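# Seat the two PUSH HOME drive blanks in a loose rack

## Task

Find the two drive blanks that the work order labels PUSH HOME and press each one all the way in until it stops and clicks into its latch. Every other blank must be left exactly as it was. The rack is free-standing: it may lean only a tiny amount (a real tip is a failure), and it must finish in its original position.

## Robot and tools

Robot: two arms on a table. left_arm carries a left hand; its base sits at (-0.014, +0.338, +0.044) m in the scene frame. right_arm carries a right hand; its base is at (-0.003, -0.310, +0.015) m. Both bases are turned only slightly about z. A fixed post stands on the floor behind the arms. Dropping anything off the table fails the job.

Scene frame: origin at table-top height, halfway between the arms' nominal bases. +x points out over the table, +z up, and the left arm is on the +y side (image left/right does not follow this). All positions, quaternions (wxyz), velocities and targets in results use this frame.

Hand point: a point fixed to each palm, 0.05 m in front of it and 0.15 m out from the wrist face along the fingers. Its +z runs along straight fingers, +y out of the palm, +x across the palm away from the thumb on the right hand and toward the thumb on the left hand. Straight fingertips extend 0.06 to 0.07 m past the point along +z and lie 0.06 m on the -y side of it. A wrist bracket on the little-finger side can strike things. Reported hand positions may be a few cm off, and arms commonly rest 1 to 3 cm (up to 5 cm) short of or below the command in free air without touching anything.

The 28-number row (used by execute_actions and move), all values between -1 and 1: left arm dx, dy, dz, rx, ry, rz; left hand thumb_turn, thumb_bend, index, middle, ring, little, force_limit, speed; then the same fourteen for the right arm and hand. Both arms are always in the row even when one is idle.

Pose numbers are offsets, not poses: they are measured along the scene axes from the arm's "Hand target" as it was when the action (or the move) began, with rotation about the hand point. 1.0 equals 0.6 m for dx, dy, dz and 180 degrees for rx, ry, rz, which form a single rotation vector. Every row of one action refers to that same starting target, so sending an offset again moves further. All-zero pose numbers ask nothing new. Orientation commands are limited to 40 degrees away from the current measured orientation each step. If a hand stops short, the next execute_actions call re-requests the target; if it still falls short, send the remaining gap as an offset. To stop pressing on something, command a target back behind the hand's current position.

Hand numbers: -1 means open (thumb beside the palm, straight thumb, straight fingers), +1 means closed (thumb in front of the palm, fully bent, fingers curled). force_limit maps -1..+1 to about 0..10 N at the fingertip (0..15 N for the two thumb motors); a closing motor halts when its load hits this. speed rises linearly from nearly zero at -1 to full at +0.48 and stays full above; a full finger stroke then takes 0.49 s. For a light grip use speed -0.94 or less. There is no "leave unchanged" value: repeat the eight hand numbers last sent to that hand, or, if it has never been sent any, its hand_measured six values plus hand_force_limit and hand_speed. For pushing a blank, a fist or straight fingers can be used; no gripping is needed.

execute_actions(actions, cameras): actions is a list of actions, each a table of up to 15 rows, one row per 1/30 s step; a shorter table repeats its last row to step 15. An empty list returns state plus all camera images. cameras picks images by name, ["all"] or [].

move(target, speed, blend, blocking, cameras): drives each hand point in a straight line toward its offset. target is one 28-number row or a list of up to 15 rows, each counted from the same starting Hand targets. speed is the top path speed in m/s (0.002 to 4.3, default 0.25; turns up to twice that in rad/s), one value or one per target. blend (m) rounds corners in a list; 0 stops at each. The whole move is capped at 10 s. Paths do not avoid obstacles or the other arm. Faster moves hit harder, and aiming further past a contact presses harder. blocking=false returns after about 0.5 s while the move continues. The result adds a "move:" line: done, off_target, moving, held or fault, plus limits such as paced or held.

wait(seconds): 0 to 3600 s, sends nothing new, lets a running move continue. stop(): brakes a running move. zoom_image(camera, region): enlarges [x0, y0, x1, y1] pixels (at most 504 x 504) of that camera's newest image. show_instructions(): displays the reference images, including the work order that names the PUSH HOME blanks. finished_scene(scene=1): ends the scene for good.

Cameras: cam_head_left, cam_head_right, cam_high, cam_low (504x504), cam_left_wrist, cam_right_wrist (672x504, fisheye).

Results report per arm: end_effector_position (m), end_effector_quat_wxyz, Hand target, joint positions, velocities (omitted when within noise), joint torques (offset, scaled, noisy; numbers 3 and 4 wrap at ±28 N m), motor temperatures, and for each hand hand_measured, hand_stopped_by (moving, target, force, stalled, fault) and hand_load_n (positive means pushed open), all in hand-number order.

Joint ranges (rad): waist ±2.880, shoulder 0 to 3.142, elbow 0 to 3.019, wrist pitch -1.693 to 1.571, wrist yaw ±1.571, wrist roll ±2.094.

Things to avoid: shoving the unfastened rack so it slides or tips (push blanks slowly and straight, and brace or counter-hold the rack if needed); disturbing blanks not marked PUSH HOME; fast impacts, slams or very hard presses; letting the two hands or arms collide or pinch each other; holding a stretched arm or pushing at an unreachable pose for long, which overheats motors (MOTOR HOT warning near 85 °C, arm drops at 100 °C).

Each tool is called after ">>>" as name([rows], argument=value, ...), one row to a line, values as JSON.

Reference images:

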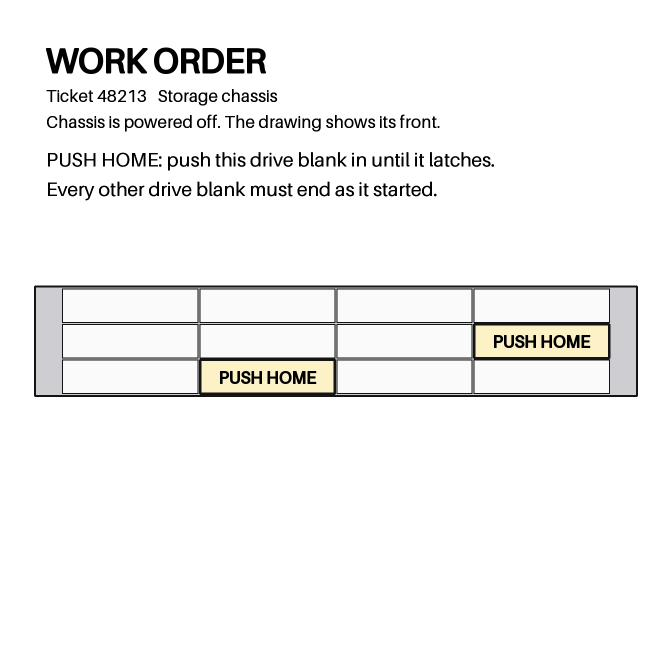

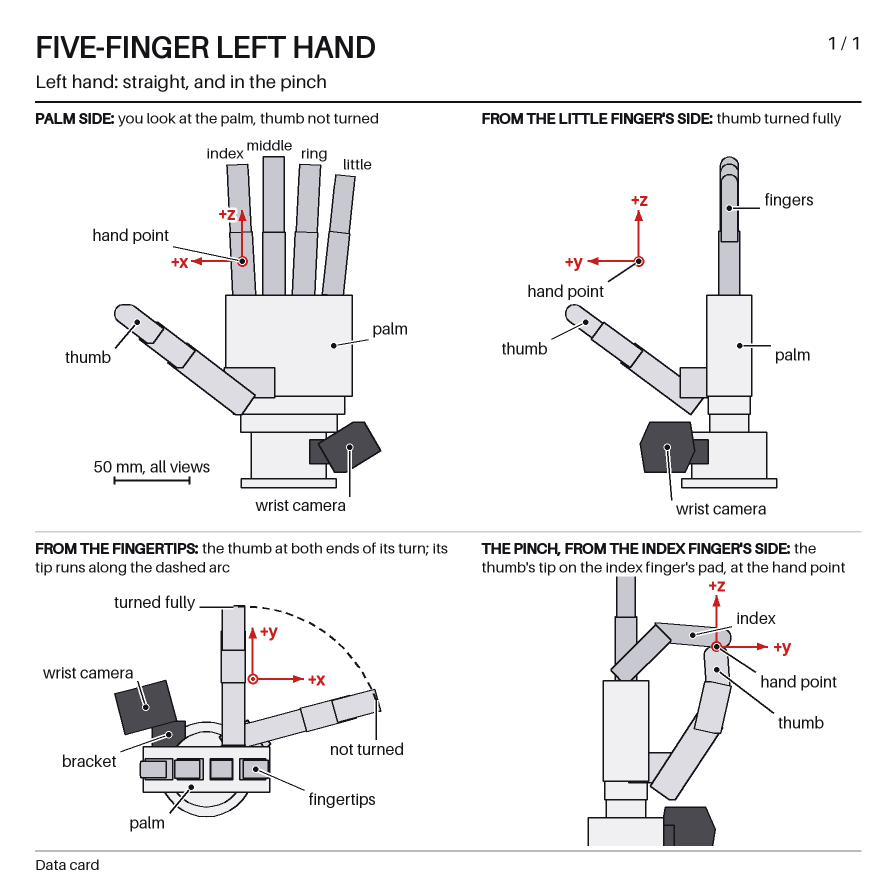

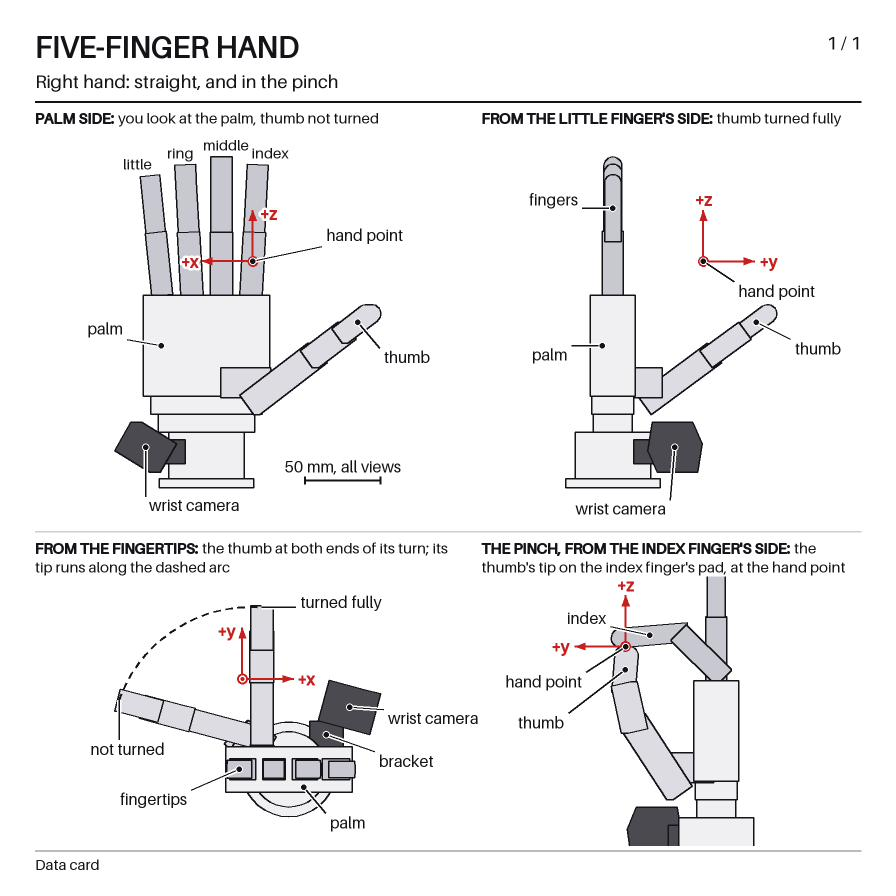

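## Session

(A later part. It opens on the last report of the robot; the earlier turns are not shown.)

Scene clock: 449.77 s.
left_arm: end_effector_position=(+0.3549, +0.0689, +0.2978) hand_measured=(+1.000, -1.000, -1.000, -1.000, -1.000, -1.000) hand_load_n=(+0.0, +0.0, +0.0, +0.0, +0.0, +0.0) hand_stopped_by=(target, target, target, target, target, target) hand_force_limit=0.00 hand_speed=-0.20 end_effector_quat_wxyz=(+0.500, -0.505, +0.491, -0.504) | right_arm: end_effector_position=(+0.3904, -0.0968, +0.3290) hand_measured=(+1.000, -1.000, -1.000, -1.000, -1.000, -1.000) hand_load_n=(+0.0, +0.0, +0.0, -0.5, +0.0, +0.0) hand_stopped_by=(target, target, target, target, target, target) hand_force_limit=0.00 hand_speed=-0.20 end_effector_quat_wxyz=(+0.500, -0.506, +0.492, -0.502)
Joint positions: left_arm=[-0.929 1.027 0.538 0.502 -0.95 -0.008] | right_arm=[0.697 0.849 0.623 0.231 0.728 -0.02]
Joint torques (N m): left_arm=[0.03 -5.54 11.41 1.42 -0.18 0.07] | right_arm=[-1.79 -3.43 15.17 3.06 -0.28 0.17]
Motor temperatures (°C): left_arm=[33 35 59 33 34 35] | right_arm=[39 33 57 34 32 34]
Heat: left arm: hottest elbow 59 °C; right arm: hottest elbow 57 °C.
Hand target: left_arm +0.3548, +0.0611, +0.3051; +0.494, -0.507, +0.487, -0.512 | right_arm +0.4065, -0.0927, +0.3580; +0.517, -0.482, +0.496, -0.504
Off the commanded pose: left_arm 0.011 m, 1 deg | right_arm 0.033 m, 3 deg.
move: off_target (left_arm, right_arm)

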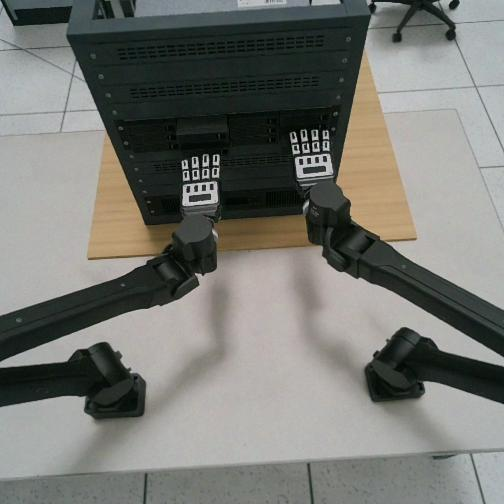

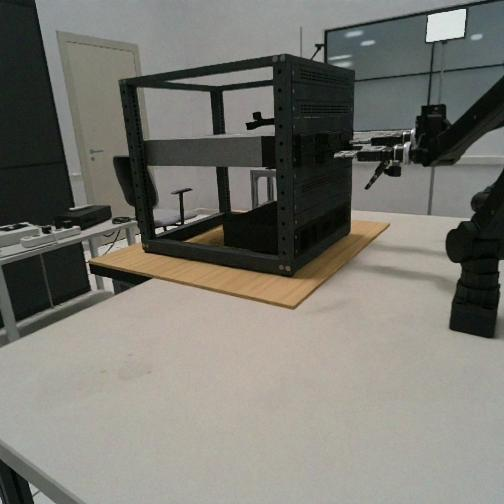

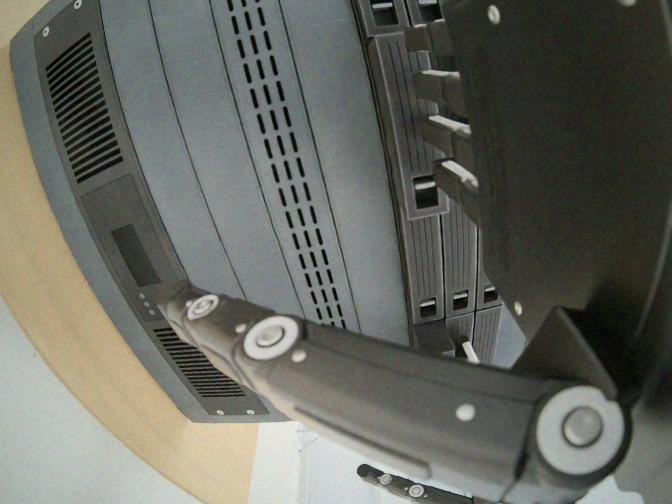

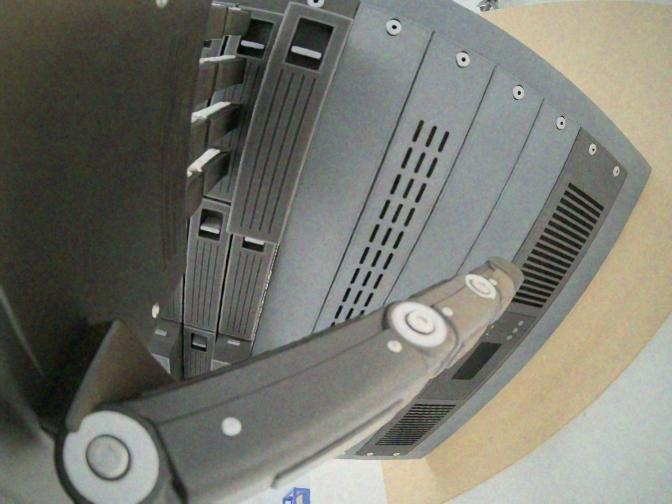

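>>> move(target=[-0.003,0,-0.012,0,0,0,1,-1,-1,-1,-1,-1,0,-0.2,0.012,0,0,0,0,0,1,-1,-1,-1,-1,-1,0,-0.2], speed=0.03, cameras=["cam_high","cam_low","cam_left_wrist","cam_right_wrist"])

>>> zoom_image(camera="cam_low", region=[310, 120, 370, 180])

>>> zoom_image(camera="cam_left_wrist", region=[350, 0, 550, 220])

>>> zoom_image(camera="cam_right_wrist", region=[140, 0, 340, 220])

Scene clock: 459.60 s.
left_arm: end_effector_position=(+0.3539, +0.0682, +0.2978) hand_measured=(+1.000, -1.000, -1.000, -1.000, -1.000, -1.000) hand_load_n=(+0.0, +0.0, +0.0, +0.0, +0.0, +0.0) hand_stopped_by=(target, target, target, target, target, target) hand_force_limit=0.00 hand_speed=-0.20 end_effector_quat_wxyz=(+0.500, -0.505, +0.490, -0.504) | right_arm: end_effector_position=(+0.3911, -0.0964, +0.3297) hand_measured=(+1.000, -1.000, -1.000, -1.000, -1.000, -1.000) hand_load_n=(+0.0, +0.0, +0.0, -2.0, +0.0, +0.0) hand_stopped_by=(target, target, target, target, target, target) hand_force_limit=0.00 hand_speed=-0.20 end_effector_quat_wxyz=(+0.502, -0.506, +0.491, -0.501)
Joint positions: left_arm=[-0.933 1.027 0.538 0.502 -0.955 -0.008] | right_arm=[0.694 0.849 0.623 0.234 0.72 -0.02]
Joint torques (N m): left_arm=[-0.5 -4.6 10.04 2.33 -0.19 0.07] | right_arm=[-2.96 -2.78 16.12 3.41 -0.66 0.17]
Motor temperatures (°C): left_arm=[33 35 59 33 34 35] | right_arm=[39 33 58 34 32 33]
Heat: left arm: hottest elbow 59 °C; right arm: hottest elbow 58 °C.
Hand target: left_arm +0.3530, +0.0610, +0.2979; +0.494, -0.507, +0.487, -0.512 | right_arm +0.4136, -0.0925, +0.3580; +0.517, -0.482, +0.496, -0.504
Off the commanded pose: left_arm 0.007 m, 1 deg | right_arm 0.036 m, 3 deg.
move: off_target (right_arm)

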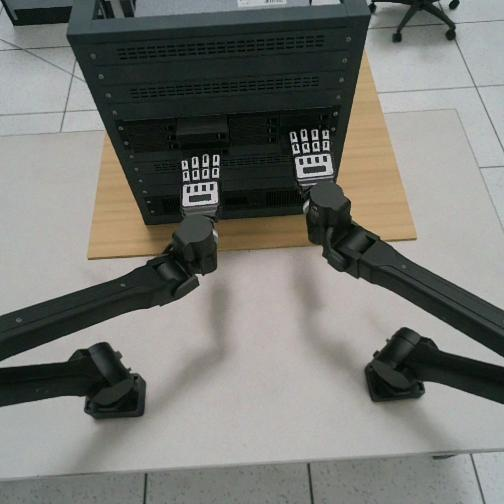

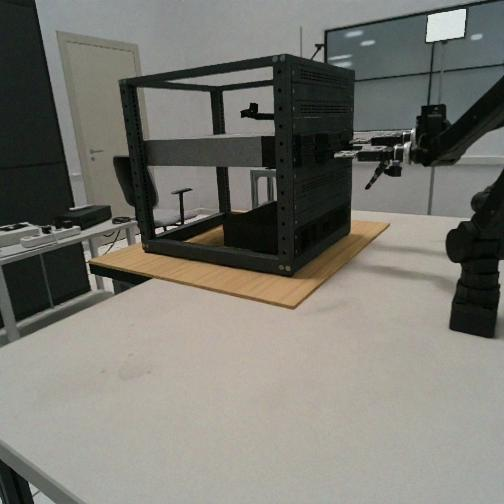

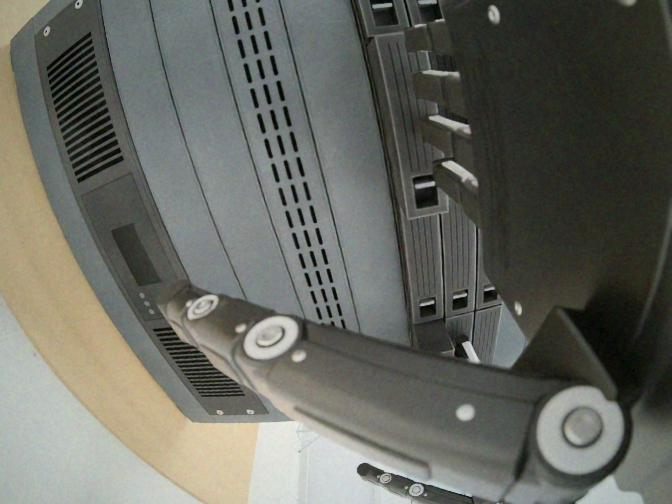

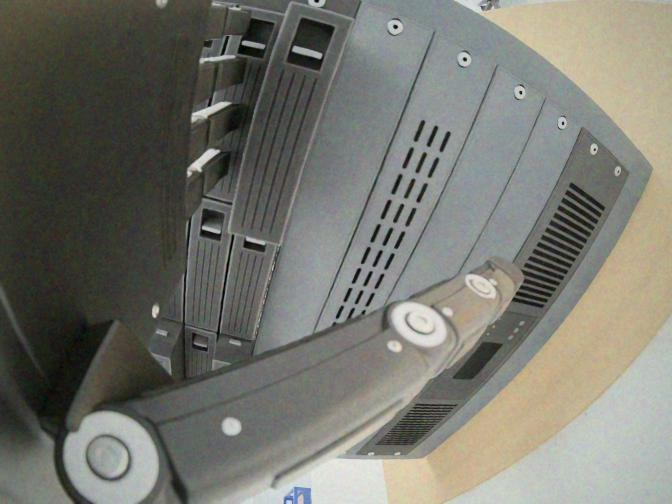

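Scaled by 8.400 from the camera's image (finer frame: 720x720).

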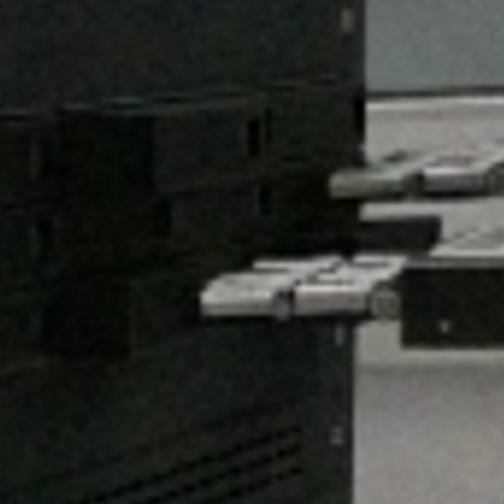

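Scaled by 2.291 from the camera's image (finer frame: 960x720).

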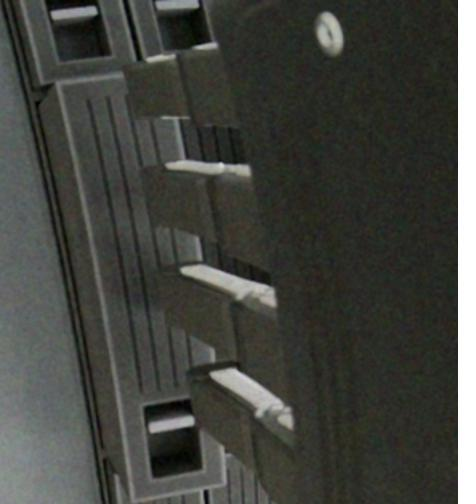

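Scaled by 2.291 from the camera's image (finer frame: 960x720).

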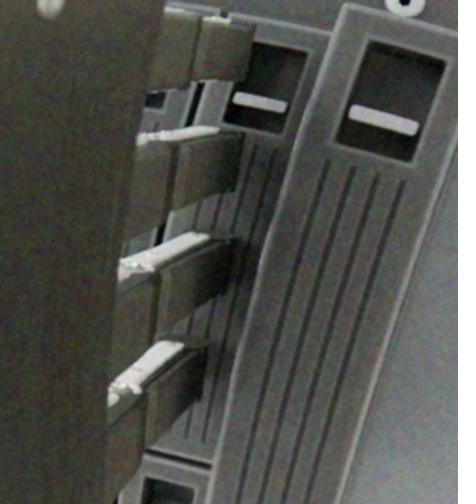

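>>> move(target=[0,0,-0.012,0,0,0,1,-1,-1,-1,-1,-1,0,-0.2,0.014,0,-0.004,0,0,0,1,-1,-1,-1,-1,-1,0,-0.2], speed=0.03, cameras=["cam_high","cam_low","cam_left_wrist","cam_right_wrist"])

>>> zoom_image(camera="cam_low", region=[310, 120, 370, 180])

>>> zoom_image(camera="cam_right_wrist", region=[140, 0, 340, 220])

Scene clock: 467.10 s.
left_arm: end_effector_position=(+0.3547, +0.0671, +0.2924) hand_measured=(+1.000, -1.000, -1.000, -1.000, -1.000, -1.000) hand_load_n=(+0.0, +0.0, +0.0, +0.0, +0.0, +0.0) hand_stopped_by=(target, target, target, target, target, target) hand_force_limit=0.00 hand_speed=-0.20 end_effector_quat_wxyz=(+0.500, -0.506, +0.491, -0.504) | right_arm: end_effector_position=(+0.3926, -0.0955, +0.3290) hand_measured=(+1.000, -1.000, -1.000, -1.000, -1.000, -1.000) hand_load_n=(+0.0, +0.0, +0.0, -5.0, +0.0, +0.0) hand_stopped_by=(target, target, target, target, target, target) hand_force_limit=0.00 hand_speed=-0.20 end_effector_quat_wxyz=(+0.504, -0.508, +0.489, -0.500)
Joint positions: left_arm=[-0.933 1.041 0.532 0.521 -0.955 -0.009] | right_arm=[0.689 0.854 0.623 0.239 0.709 -0.02]
Joint torques (N m): left_arm=[-0.03 -4.66 9.36 2.66 -0.2 0.08] | right_arm=[-4.42 -0.62 16.14 3.85 -0.97 0.19]
Motor temperatures (°C): left_arm=[33 35 58 33 34 35] | right_arm=[39 33 59 34 32 33]
Heat: left arm: hottest elbow 58 °C; right arm: hottest elbow 59 °C.
Hand target: left_arm +0.3530, +0.0611, +0.2906; +0.494, -0.507, +0.487, -0.512 | right_arm +0.4220, -0.0925, +0.3555; +0.517, -0.483, +0.496, -0.504
Off the commanded pose: left_arm 0.007 m, 1 deg | right_arm 0.040 m, 3 deg.
move: off_target (right_arm)

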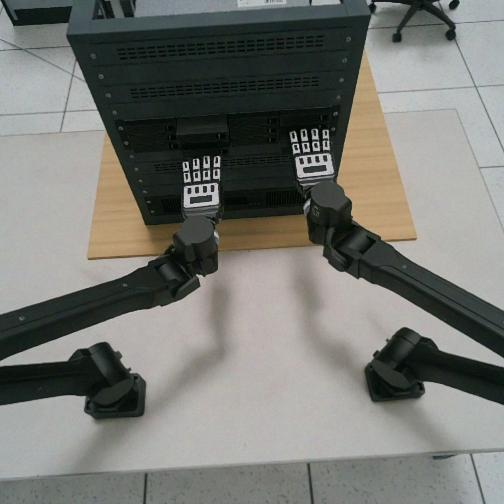

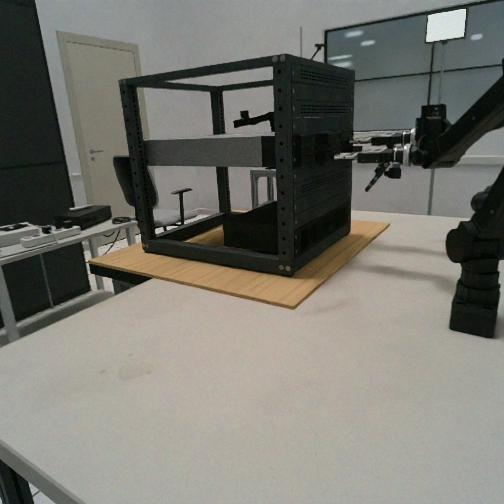

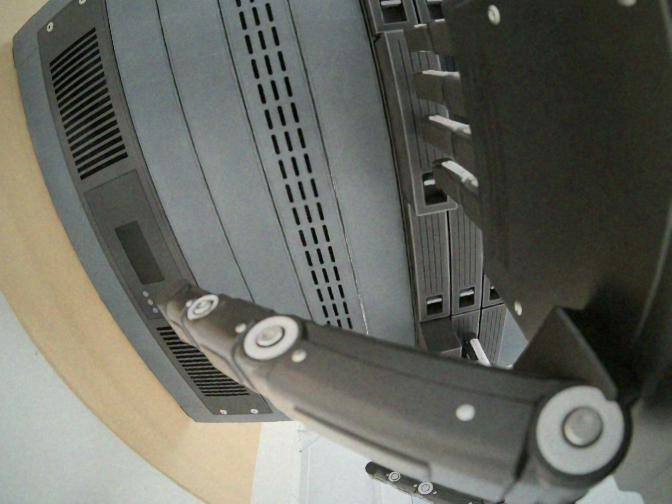

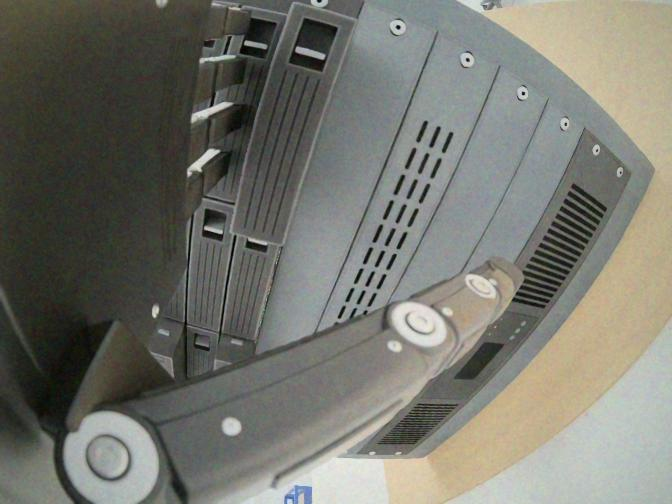

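Scaled by 8.400 from the camera's image (finer frame: 720x720).

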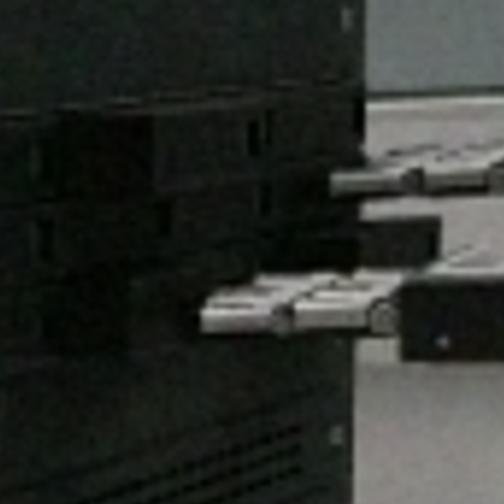

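Scaled by 2.291 from the camera's image (finer frame: 960x720).

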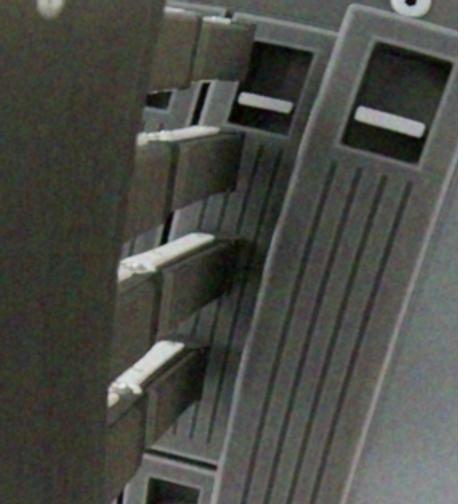

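>>> zoom_image(camera="cam_right_wrist", region=[180, 150, 290, 270])

>>> zoom_image(camera="cam_high", region=[265, 95, 345, 165])

>>> zoom_image(camera="cam_left_wrist", region=[390, 190, 530, 370])

Scaled by 4.200 from the camera's image (finer frame: 960x720).

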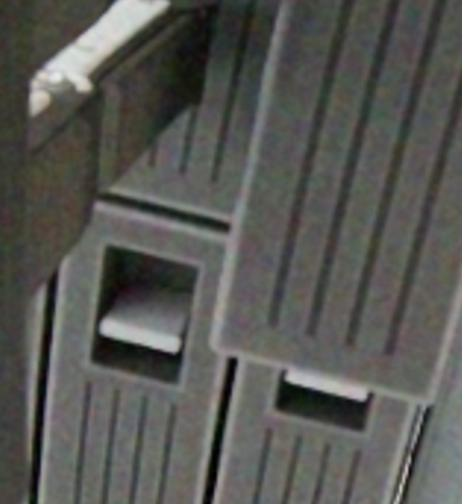

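Scaled by 6.300 from the camera's image (finer frame: 720x720).

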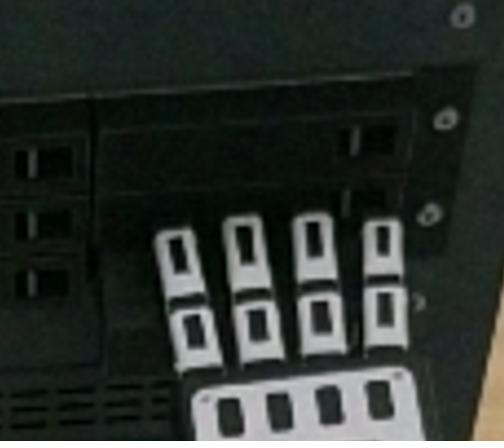

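Scaled by 2.800 from the camera's image (finer frame: 960x720).

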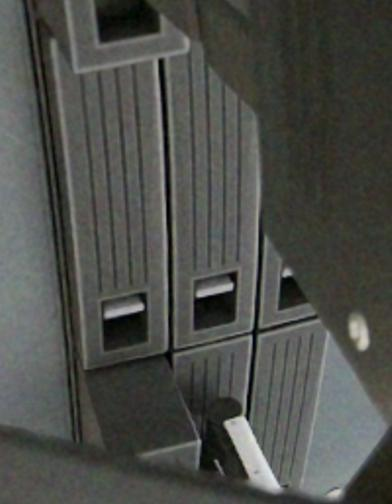

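>>> zoom_image(camera="cam_left_wrist", region=[440, 290, 520, 370])

>>> zoom_image(camera="cam_right_wrist", region=[200, 0, 270, 80])

Scaled by 6.300 from the camera's image (finer frame: 960x720).

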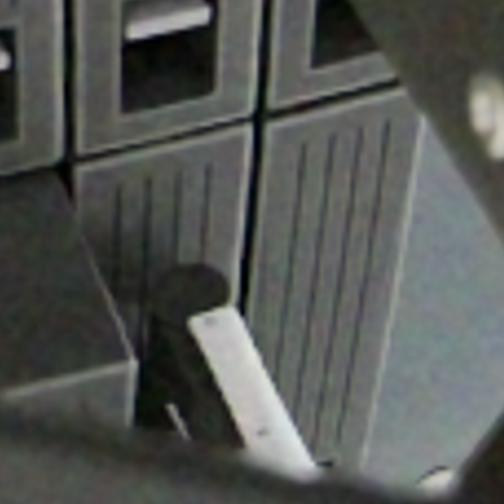

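Scaled by 6.300 from the camera's image (finer frame: 960x720).

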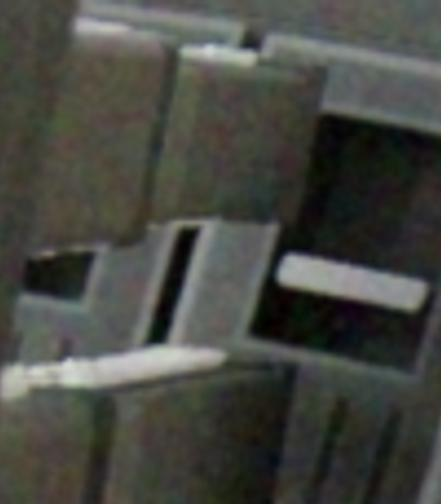

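>>> move(target=[0.052,0,-0.002,0,0,0,1,-1,-1,-1,-1,-1,0,-0.2,0.014,0,0,0,0,0,1,-1,-1,-1,-1,-1,0,-0.2], speed=0.03, cameras=["cam_high","cam_low","cam_left_wrist","cam_right_wrist"])

>>> zoom_image(camera="cam_low", region=[310, 120, 370, 180])

>>> zoom_image(camera="cam_left_wrist", region=[350, 0, 550, 220])

>>> zoom_image(camera="cam_left_wrist", region=[390, 190, 530, 370])

>>> zoom_image(camera="cam_right_wrist", region=[140, 0, 340, 220])

Scene clock: 495.67 s.
left_arm: end_effector_position=(+0.3737, +0.0659, +0.2740) hand_measured=(+1.000, -1.000, -1.000, -1.000, -1.000, -1.000) hand_load_n=(+0.0, +0.0, +0.0, +0.0, +0.0, +0.0) hand_stopped_by=(target, target, target, target, target, target) hand_force_limit=0.00 hand_speed=-0.20 end_effector_quat_wxyz=(+0.495, -0.500, +0.504, -0.502) | right_arm: end_effector_position=(+0.3933, -0.0952, +0.3298) hand_measured=(+1.000, -1.000, -1.000, -1.000, -1.000, -1.000) hand_load_n=(+0.0, +0.0, +0.0, -6.5, +0.0, +0.0) hand_stopped_by=(target, target, target, target, target, target) hand_force_limit=0.00 hand_speed=-0.20 end_effector_quat_wxyz=(+0.506, -0.507, +0.488, -0.498)
Joint positions: left_arm=[-0.875 1.106 0.532 0.562 -0.875 -0.011] | right_arm=[0.685 0.854 0.623 0.242 0.701 -0.02]
Joint torques (N m): left_arm=[1.44 -5.3 12.37 2.17 -0.21 0.09] | right_arm=[-4.89 0.73 16.98 3.97 -1.34 0.16]
Motor temperatures (°C): left_arm=[33 35 55 33 34 35] | right_arm=[39 33 62 34 33 33]
Heat: left arm: hottest elbow 55 °C; right arm: hottest elbow 62 °C.
Hand target: left_arm +0.3842, +0.0611, +0.2896; +0.494, -0.507, +0.487, -0.512 | right_arm +0.4304, -0.0925, +0.3555; +0.517, -0.483, +0.496, -0.504
Off the commanded pose: left_arm 0.019 m, 2 deg | right_arm 0.045 m, 3 deg.
move: off_target (left_arm, right_arm)

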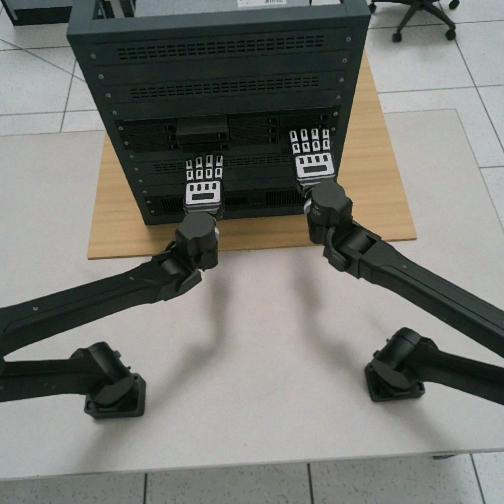

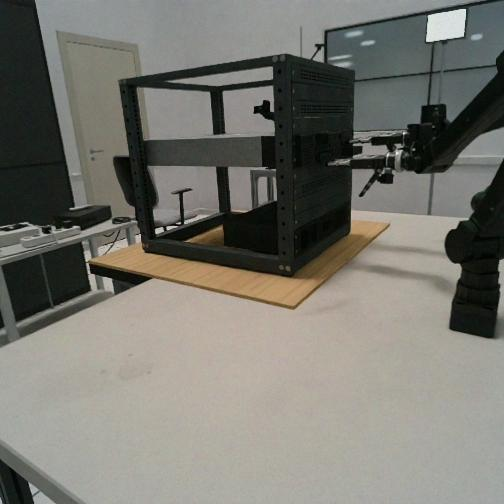

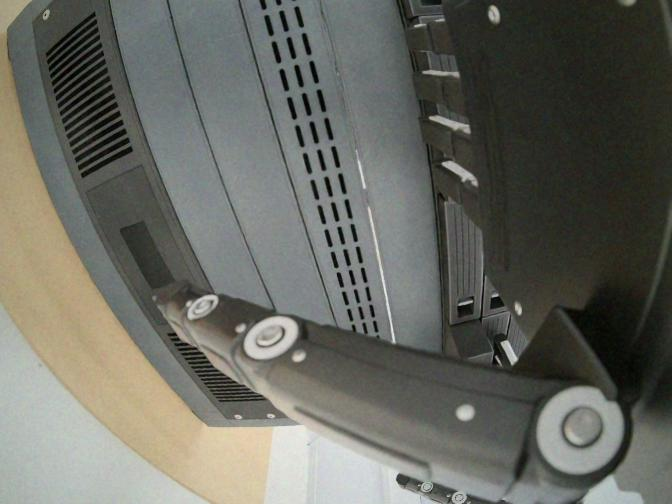

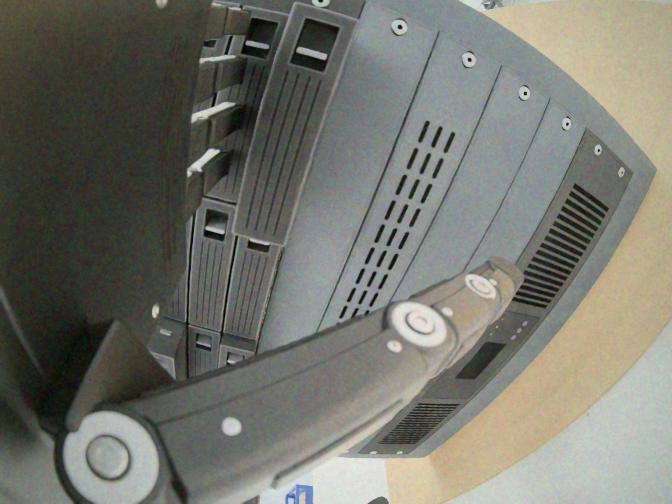

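Scaled by 8.400 from the camera's image (finer frame: 720x720).

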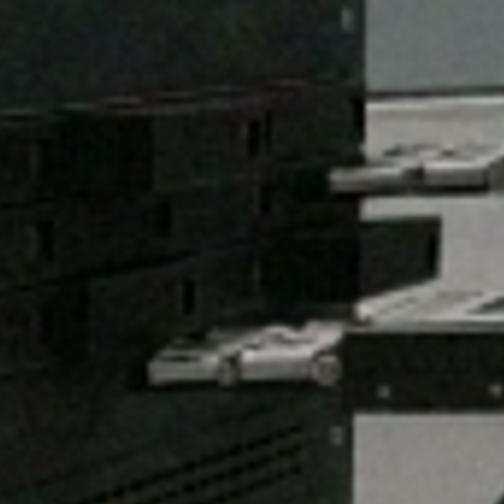

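Scaled by 2.291 from the camera's image (finer frame: 960x720).

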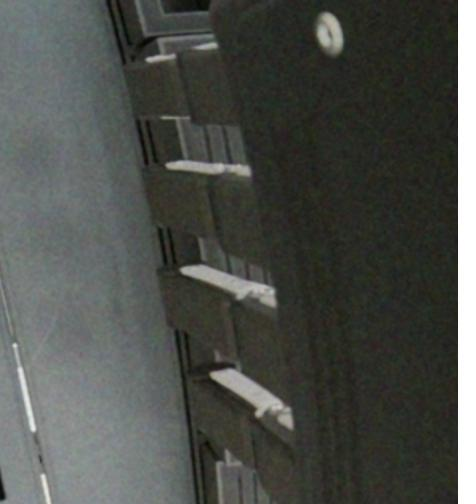

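Scaled by 2.800 from the camera's image (finer frame: 960x720).

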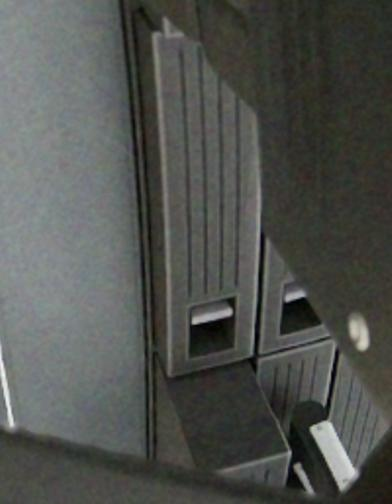

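Scaled by 2.291 from the camera's image (finer frame: 960x720).

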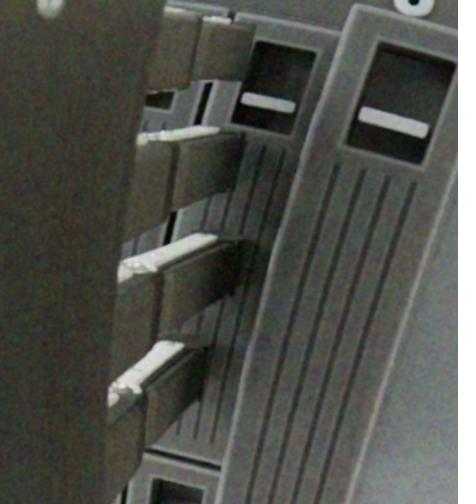

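>>> move([
  [-0.058,0,0,0,0,0,1,-1,-1,-1,-1,-1,0,-0.2,-0.117,0,0,0,0,0,1,-1,-1,-1,-1,-1,0,-0.2],
  [-0.058,0.003,0.045,0,0,0,1,-1,-1,-1,-1,-1,0,-0.2,-0.14,0,0,0,0,0,1,-1,-1,-1,-1,-1,0,-0.2],
], speed=0.05, blend=0.003, cameras=["cam_high","cam_low","cam_left_wrist","cam_right_wrist"])

>>> zoom_image(camera="cam_low", region=[310, 120, 370, 180])

>>> zoom_image(camera="cam_left_wrist", region=[350, 0, 550, 220])

>>> zoom_image(camera="cam_left_wrist", region=[390, 190, 530, 370])

>>> zoom_image(camera="cam_right_wrist", region=[140, 0, 340, 220])

Scene clock: 513.20 s.
left_arm: end_effector_position=(+0.3476, +0.0722, +0.2924) hand_measured=(+1.000, -1.000, -1.000, -1.000, -1.000, -1.000) hand_load_n=(+0.0, +0.0, -0.5, +0.0, +0.0, +0.0) hand_stopped_by=(target, target, target, target, target, target) hand_force_limit=0.00 hand_speed=-0.20 end_effector_quat_wxyz=(+0.501, -0.504, +0.501, -0.494) | right_arm: end_effector_position=(+0.3506, -0.0917, +0.3630) hand_measured=(+1.000, -1.000, -1.000, -1.000, -1.000, -1.000) hand_load_n=(+0.0, +0.0, +0.0, +0.0, +0.0, +0.0) hand_stopped_by=(target, target, target, target, target, target) hand_force_limit=0.00 hand_speed=-0.20 end_effector_quat_wxyz=(+0.523, -0.474, +0.499, -0.503)
Joint positions: left_arm=[-0.942 1.006 0.53 0.457 -0.963 -0.011] | right_arm=[0.833 0.746 0.623 0.206 0.88 -0.02]
Joint torques (N m): left_arm=[0.15 -6.07 13.12 1.36 -0.12 0.14] | right_arm=[0.67 -4.78 9.25 1.52 0.06 0.03]
Motor temperatures (°C): left_arm=[33 35 56 33 34 35] | right_arm=[39 33 63 34 34 33]
Heat: left arm: hottest elbow 56 °C; right arm: hottest elbow 63 °C.
Hand target: left_arm +0.3494, +0.0629, +0.3167; +0.494, -0.507, +0.487, -0.512 | right_arm +0.3464, -0.0925, +0.3555; +0.517, -0.483, +0.496, -0.504
Off the commanded pose: left_arm 0.026 m, 3 deg | right_arm 0.009 m, 1 deg.
move: off_target (left_arm)

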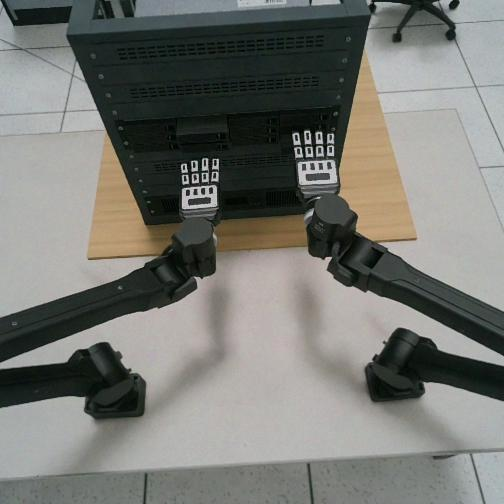

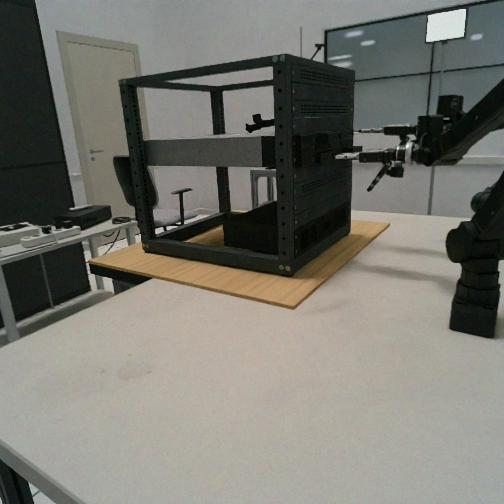

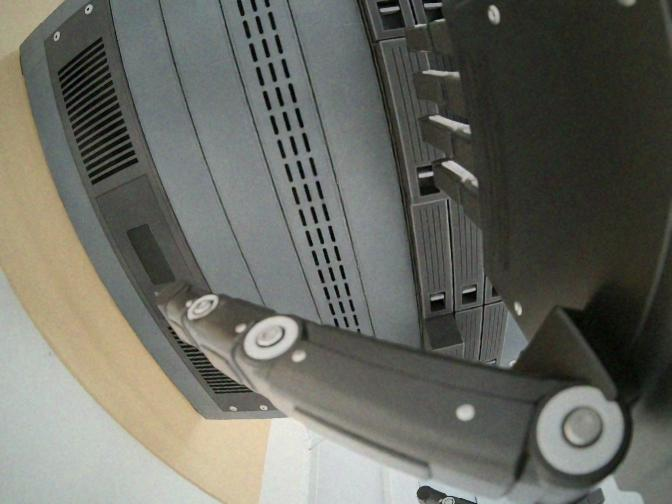

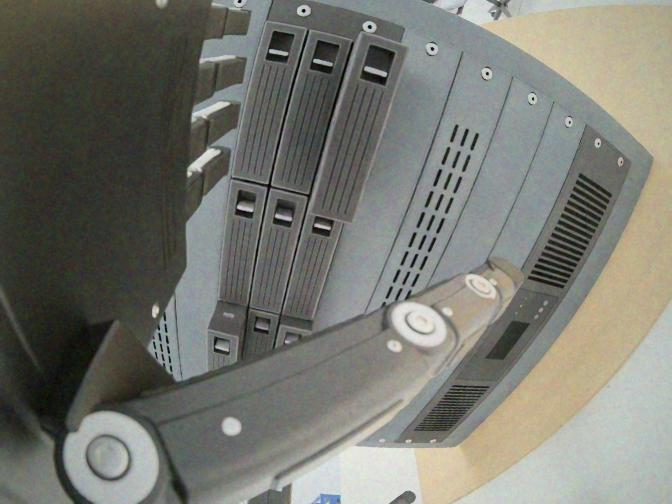

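Scaled by 8.400 from the camera's image (finer frame: 720x720).

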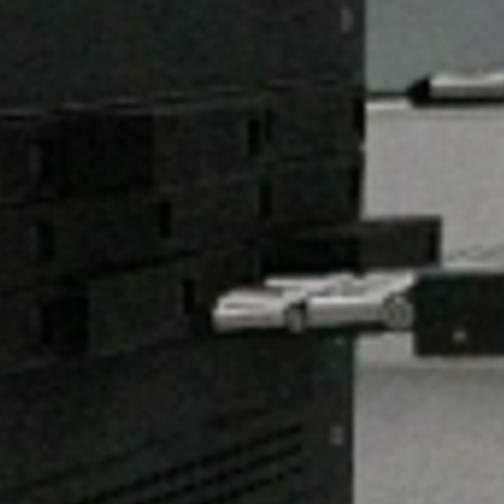

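Scaled by 2.291 from the camera's image (finer frame: 960x720).

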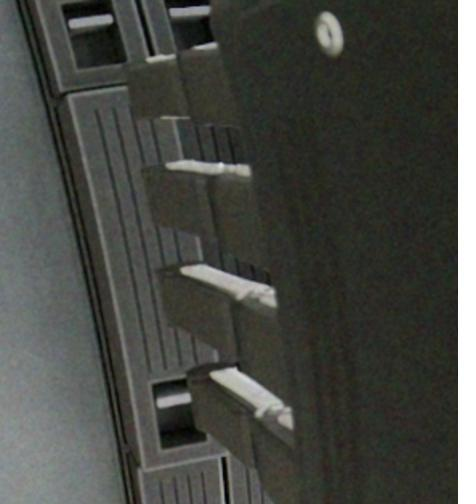

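Scaled by 2.800 from the camera's image (finer frame: 960x720).

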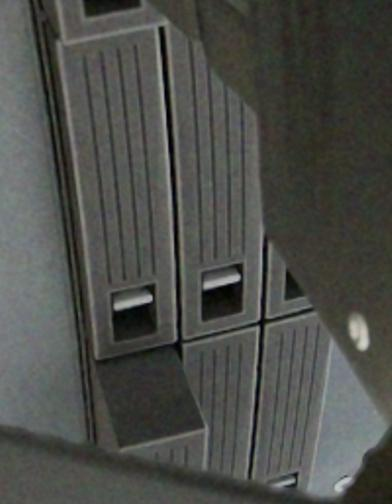

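Scaled by 2.291 from the camera's image (finer frame: 960x720).

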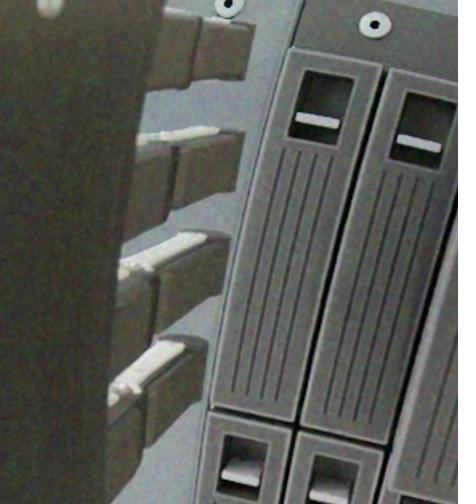

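>>> zoom_image(camera="cam_right_wrist", region=[220, 0, 420, 240])

>>> zoom_image(camera="cam_right_wrist", region=[260, 140, 330, 240])

>>> zoom_image(camera="cam_high", region=[160, 90, 350, 200])

Scaled by 2.100 from the camera's image (finer frame: 960x720).

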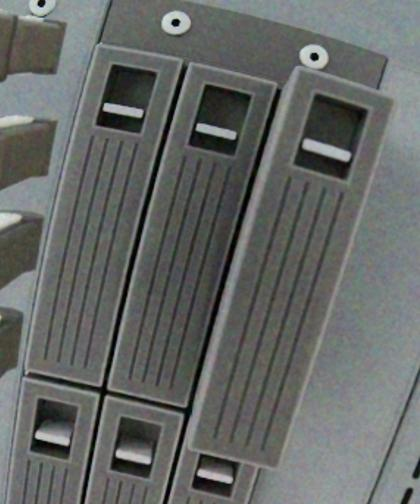

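Scaled by 5.040 from the camera's image (finer frame: 960x720).

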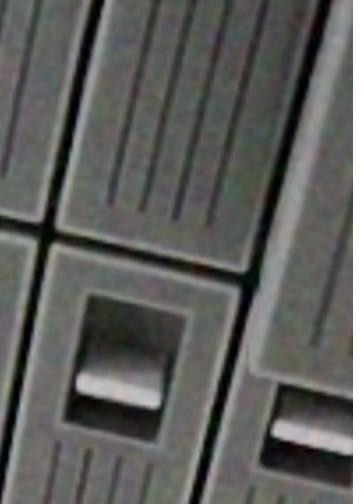

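Scaled by 2.653 from the camera's image (finer frame: 720x720).

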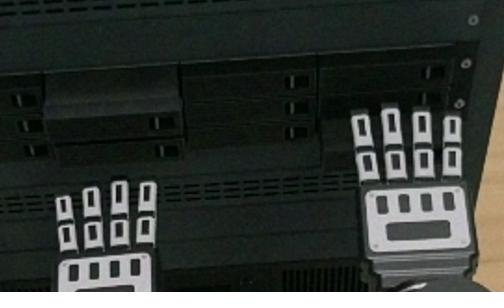

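>>> move(target=[0.033,-0.003,0.003,0,0.002,0,1,-1,-1,-1,-1,-1,0,-0.2,-0.06,0,0,0,0,0,1,-1,-1,-1,-1,-1,0,-0.2], speed=0.04, cameras=["cam_high","cam_low","cam_left_wrist","cam_right_wrist"])

>>> zoom_image(camera="cam_low", region=[310, 120, 370, 180])

>>> zoom_image(camera="cam_left_wrist", region=[350, 0, 550, 220])

Scene clock: 524.63 s.
left_arm: end_effector_position=(+0.3573, +0.0696, +0.2956) hand_measured=(+1.000, -1.000, -1.000, -1.000, -1.000, -1.000) hand_load_n=(+0.0, +0.0, +0.0, +0.0, +0.0, +0.0) hand_stopped_by=(target, target, target, target, target, target) hand_force_limit=0.00 hand_speed=-0.20 end_effector_quat_wxyz=(+0.495, -0.501, +0.505, -0.499) | right_arm: end_effector_position=(+0.3140, -0.0910, +0.3620) hand_measured=(+1.000, -1.000, -1.000, -1.000, -1.000, -1.000) hand_load_n=(+0.0, +0.0, +0.0, +0.0, +0.0, +0.0) hand_stopped_by=(target, target, target, target, target, target) hand_force_limit=0.00 hand_speed=-0.20 end_effector_quat_wxyz=(+0.524, -0.473, +0.502, -0.500)
Joint positions: left_arm=[-0.912 1.018 0.548 0.451 -0.916 -0.016] | right_arm=[0.961 0.668 0.591 0.172 1.008 -0.027]
Joint torques (N m): left_arm=[1.49 -4.48 14.5 1.37 -0.06 0.07] | right_arm=[-0.15 -3.08 9.44 1.54 0.06 -0.04]
Motor temperatures (°C): left_arm=[33 35 55 33 34 35] | right_arm=[39 33 60 34 33 33]
Heat: left arm: hottest elbow 55 °C; right arm: hottest elbow 60 °C.
Hand target: left_arm +0.3692, +0.0611, +0.3183; +0.492, -0.509, +0.489, -0.510 | right_arm +0.3105, -0.0926, +0.3555; +0.517, -0.482, +0.496, -0.504
Off the commanded pose: left_arm 0.027 m, 2 deg | right_arm 0.008 m, 2 deg.
move: off_target (left_arm)

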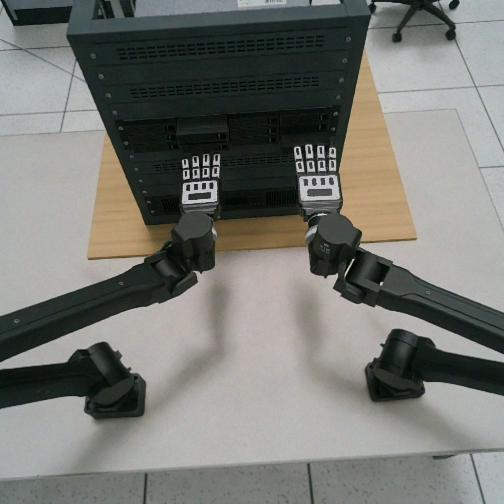

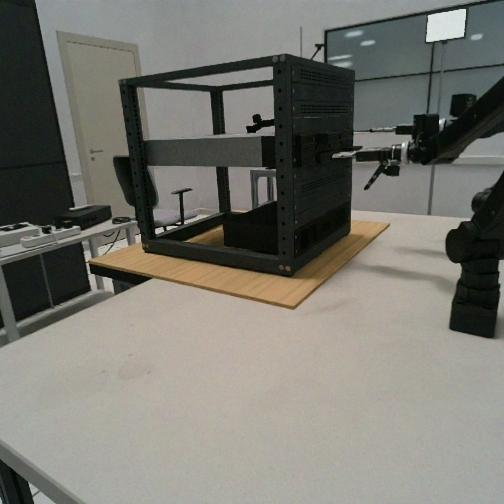

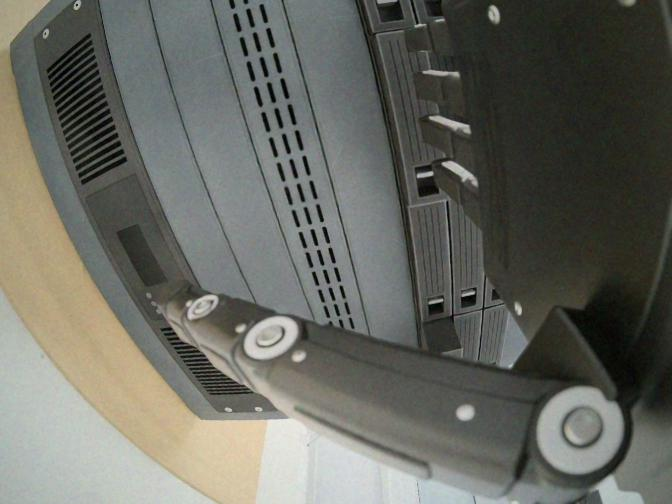

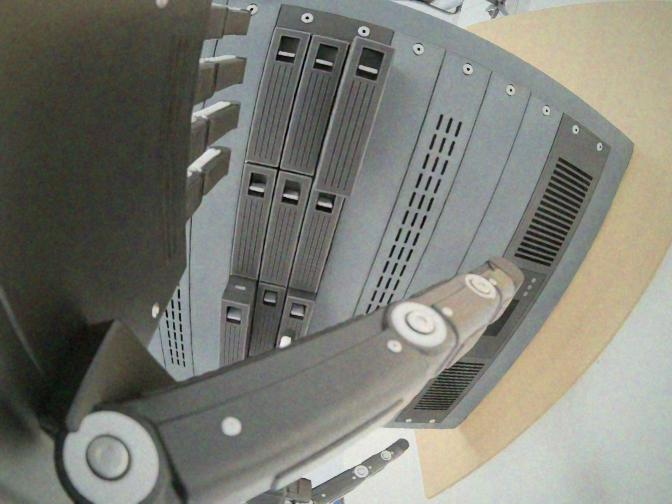

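Scaled by 8.400 from the camera's image (finer frame: 720x720).

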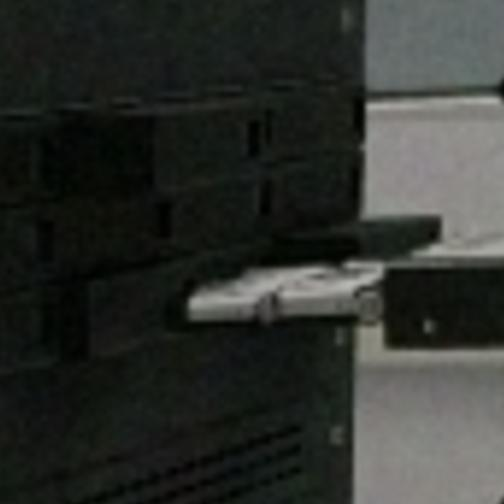

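Scaled by 2.291 from the camera's image (finer frame: 960x720).

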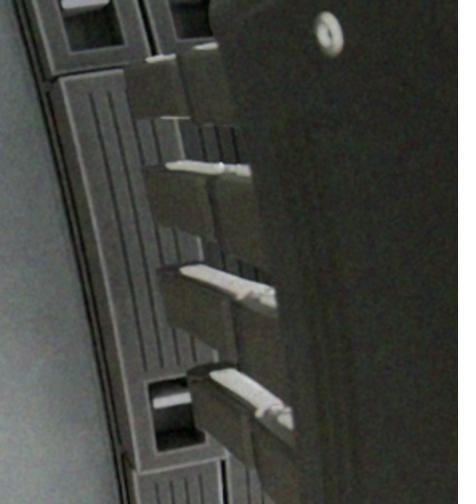

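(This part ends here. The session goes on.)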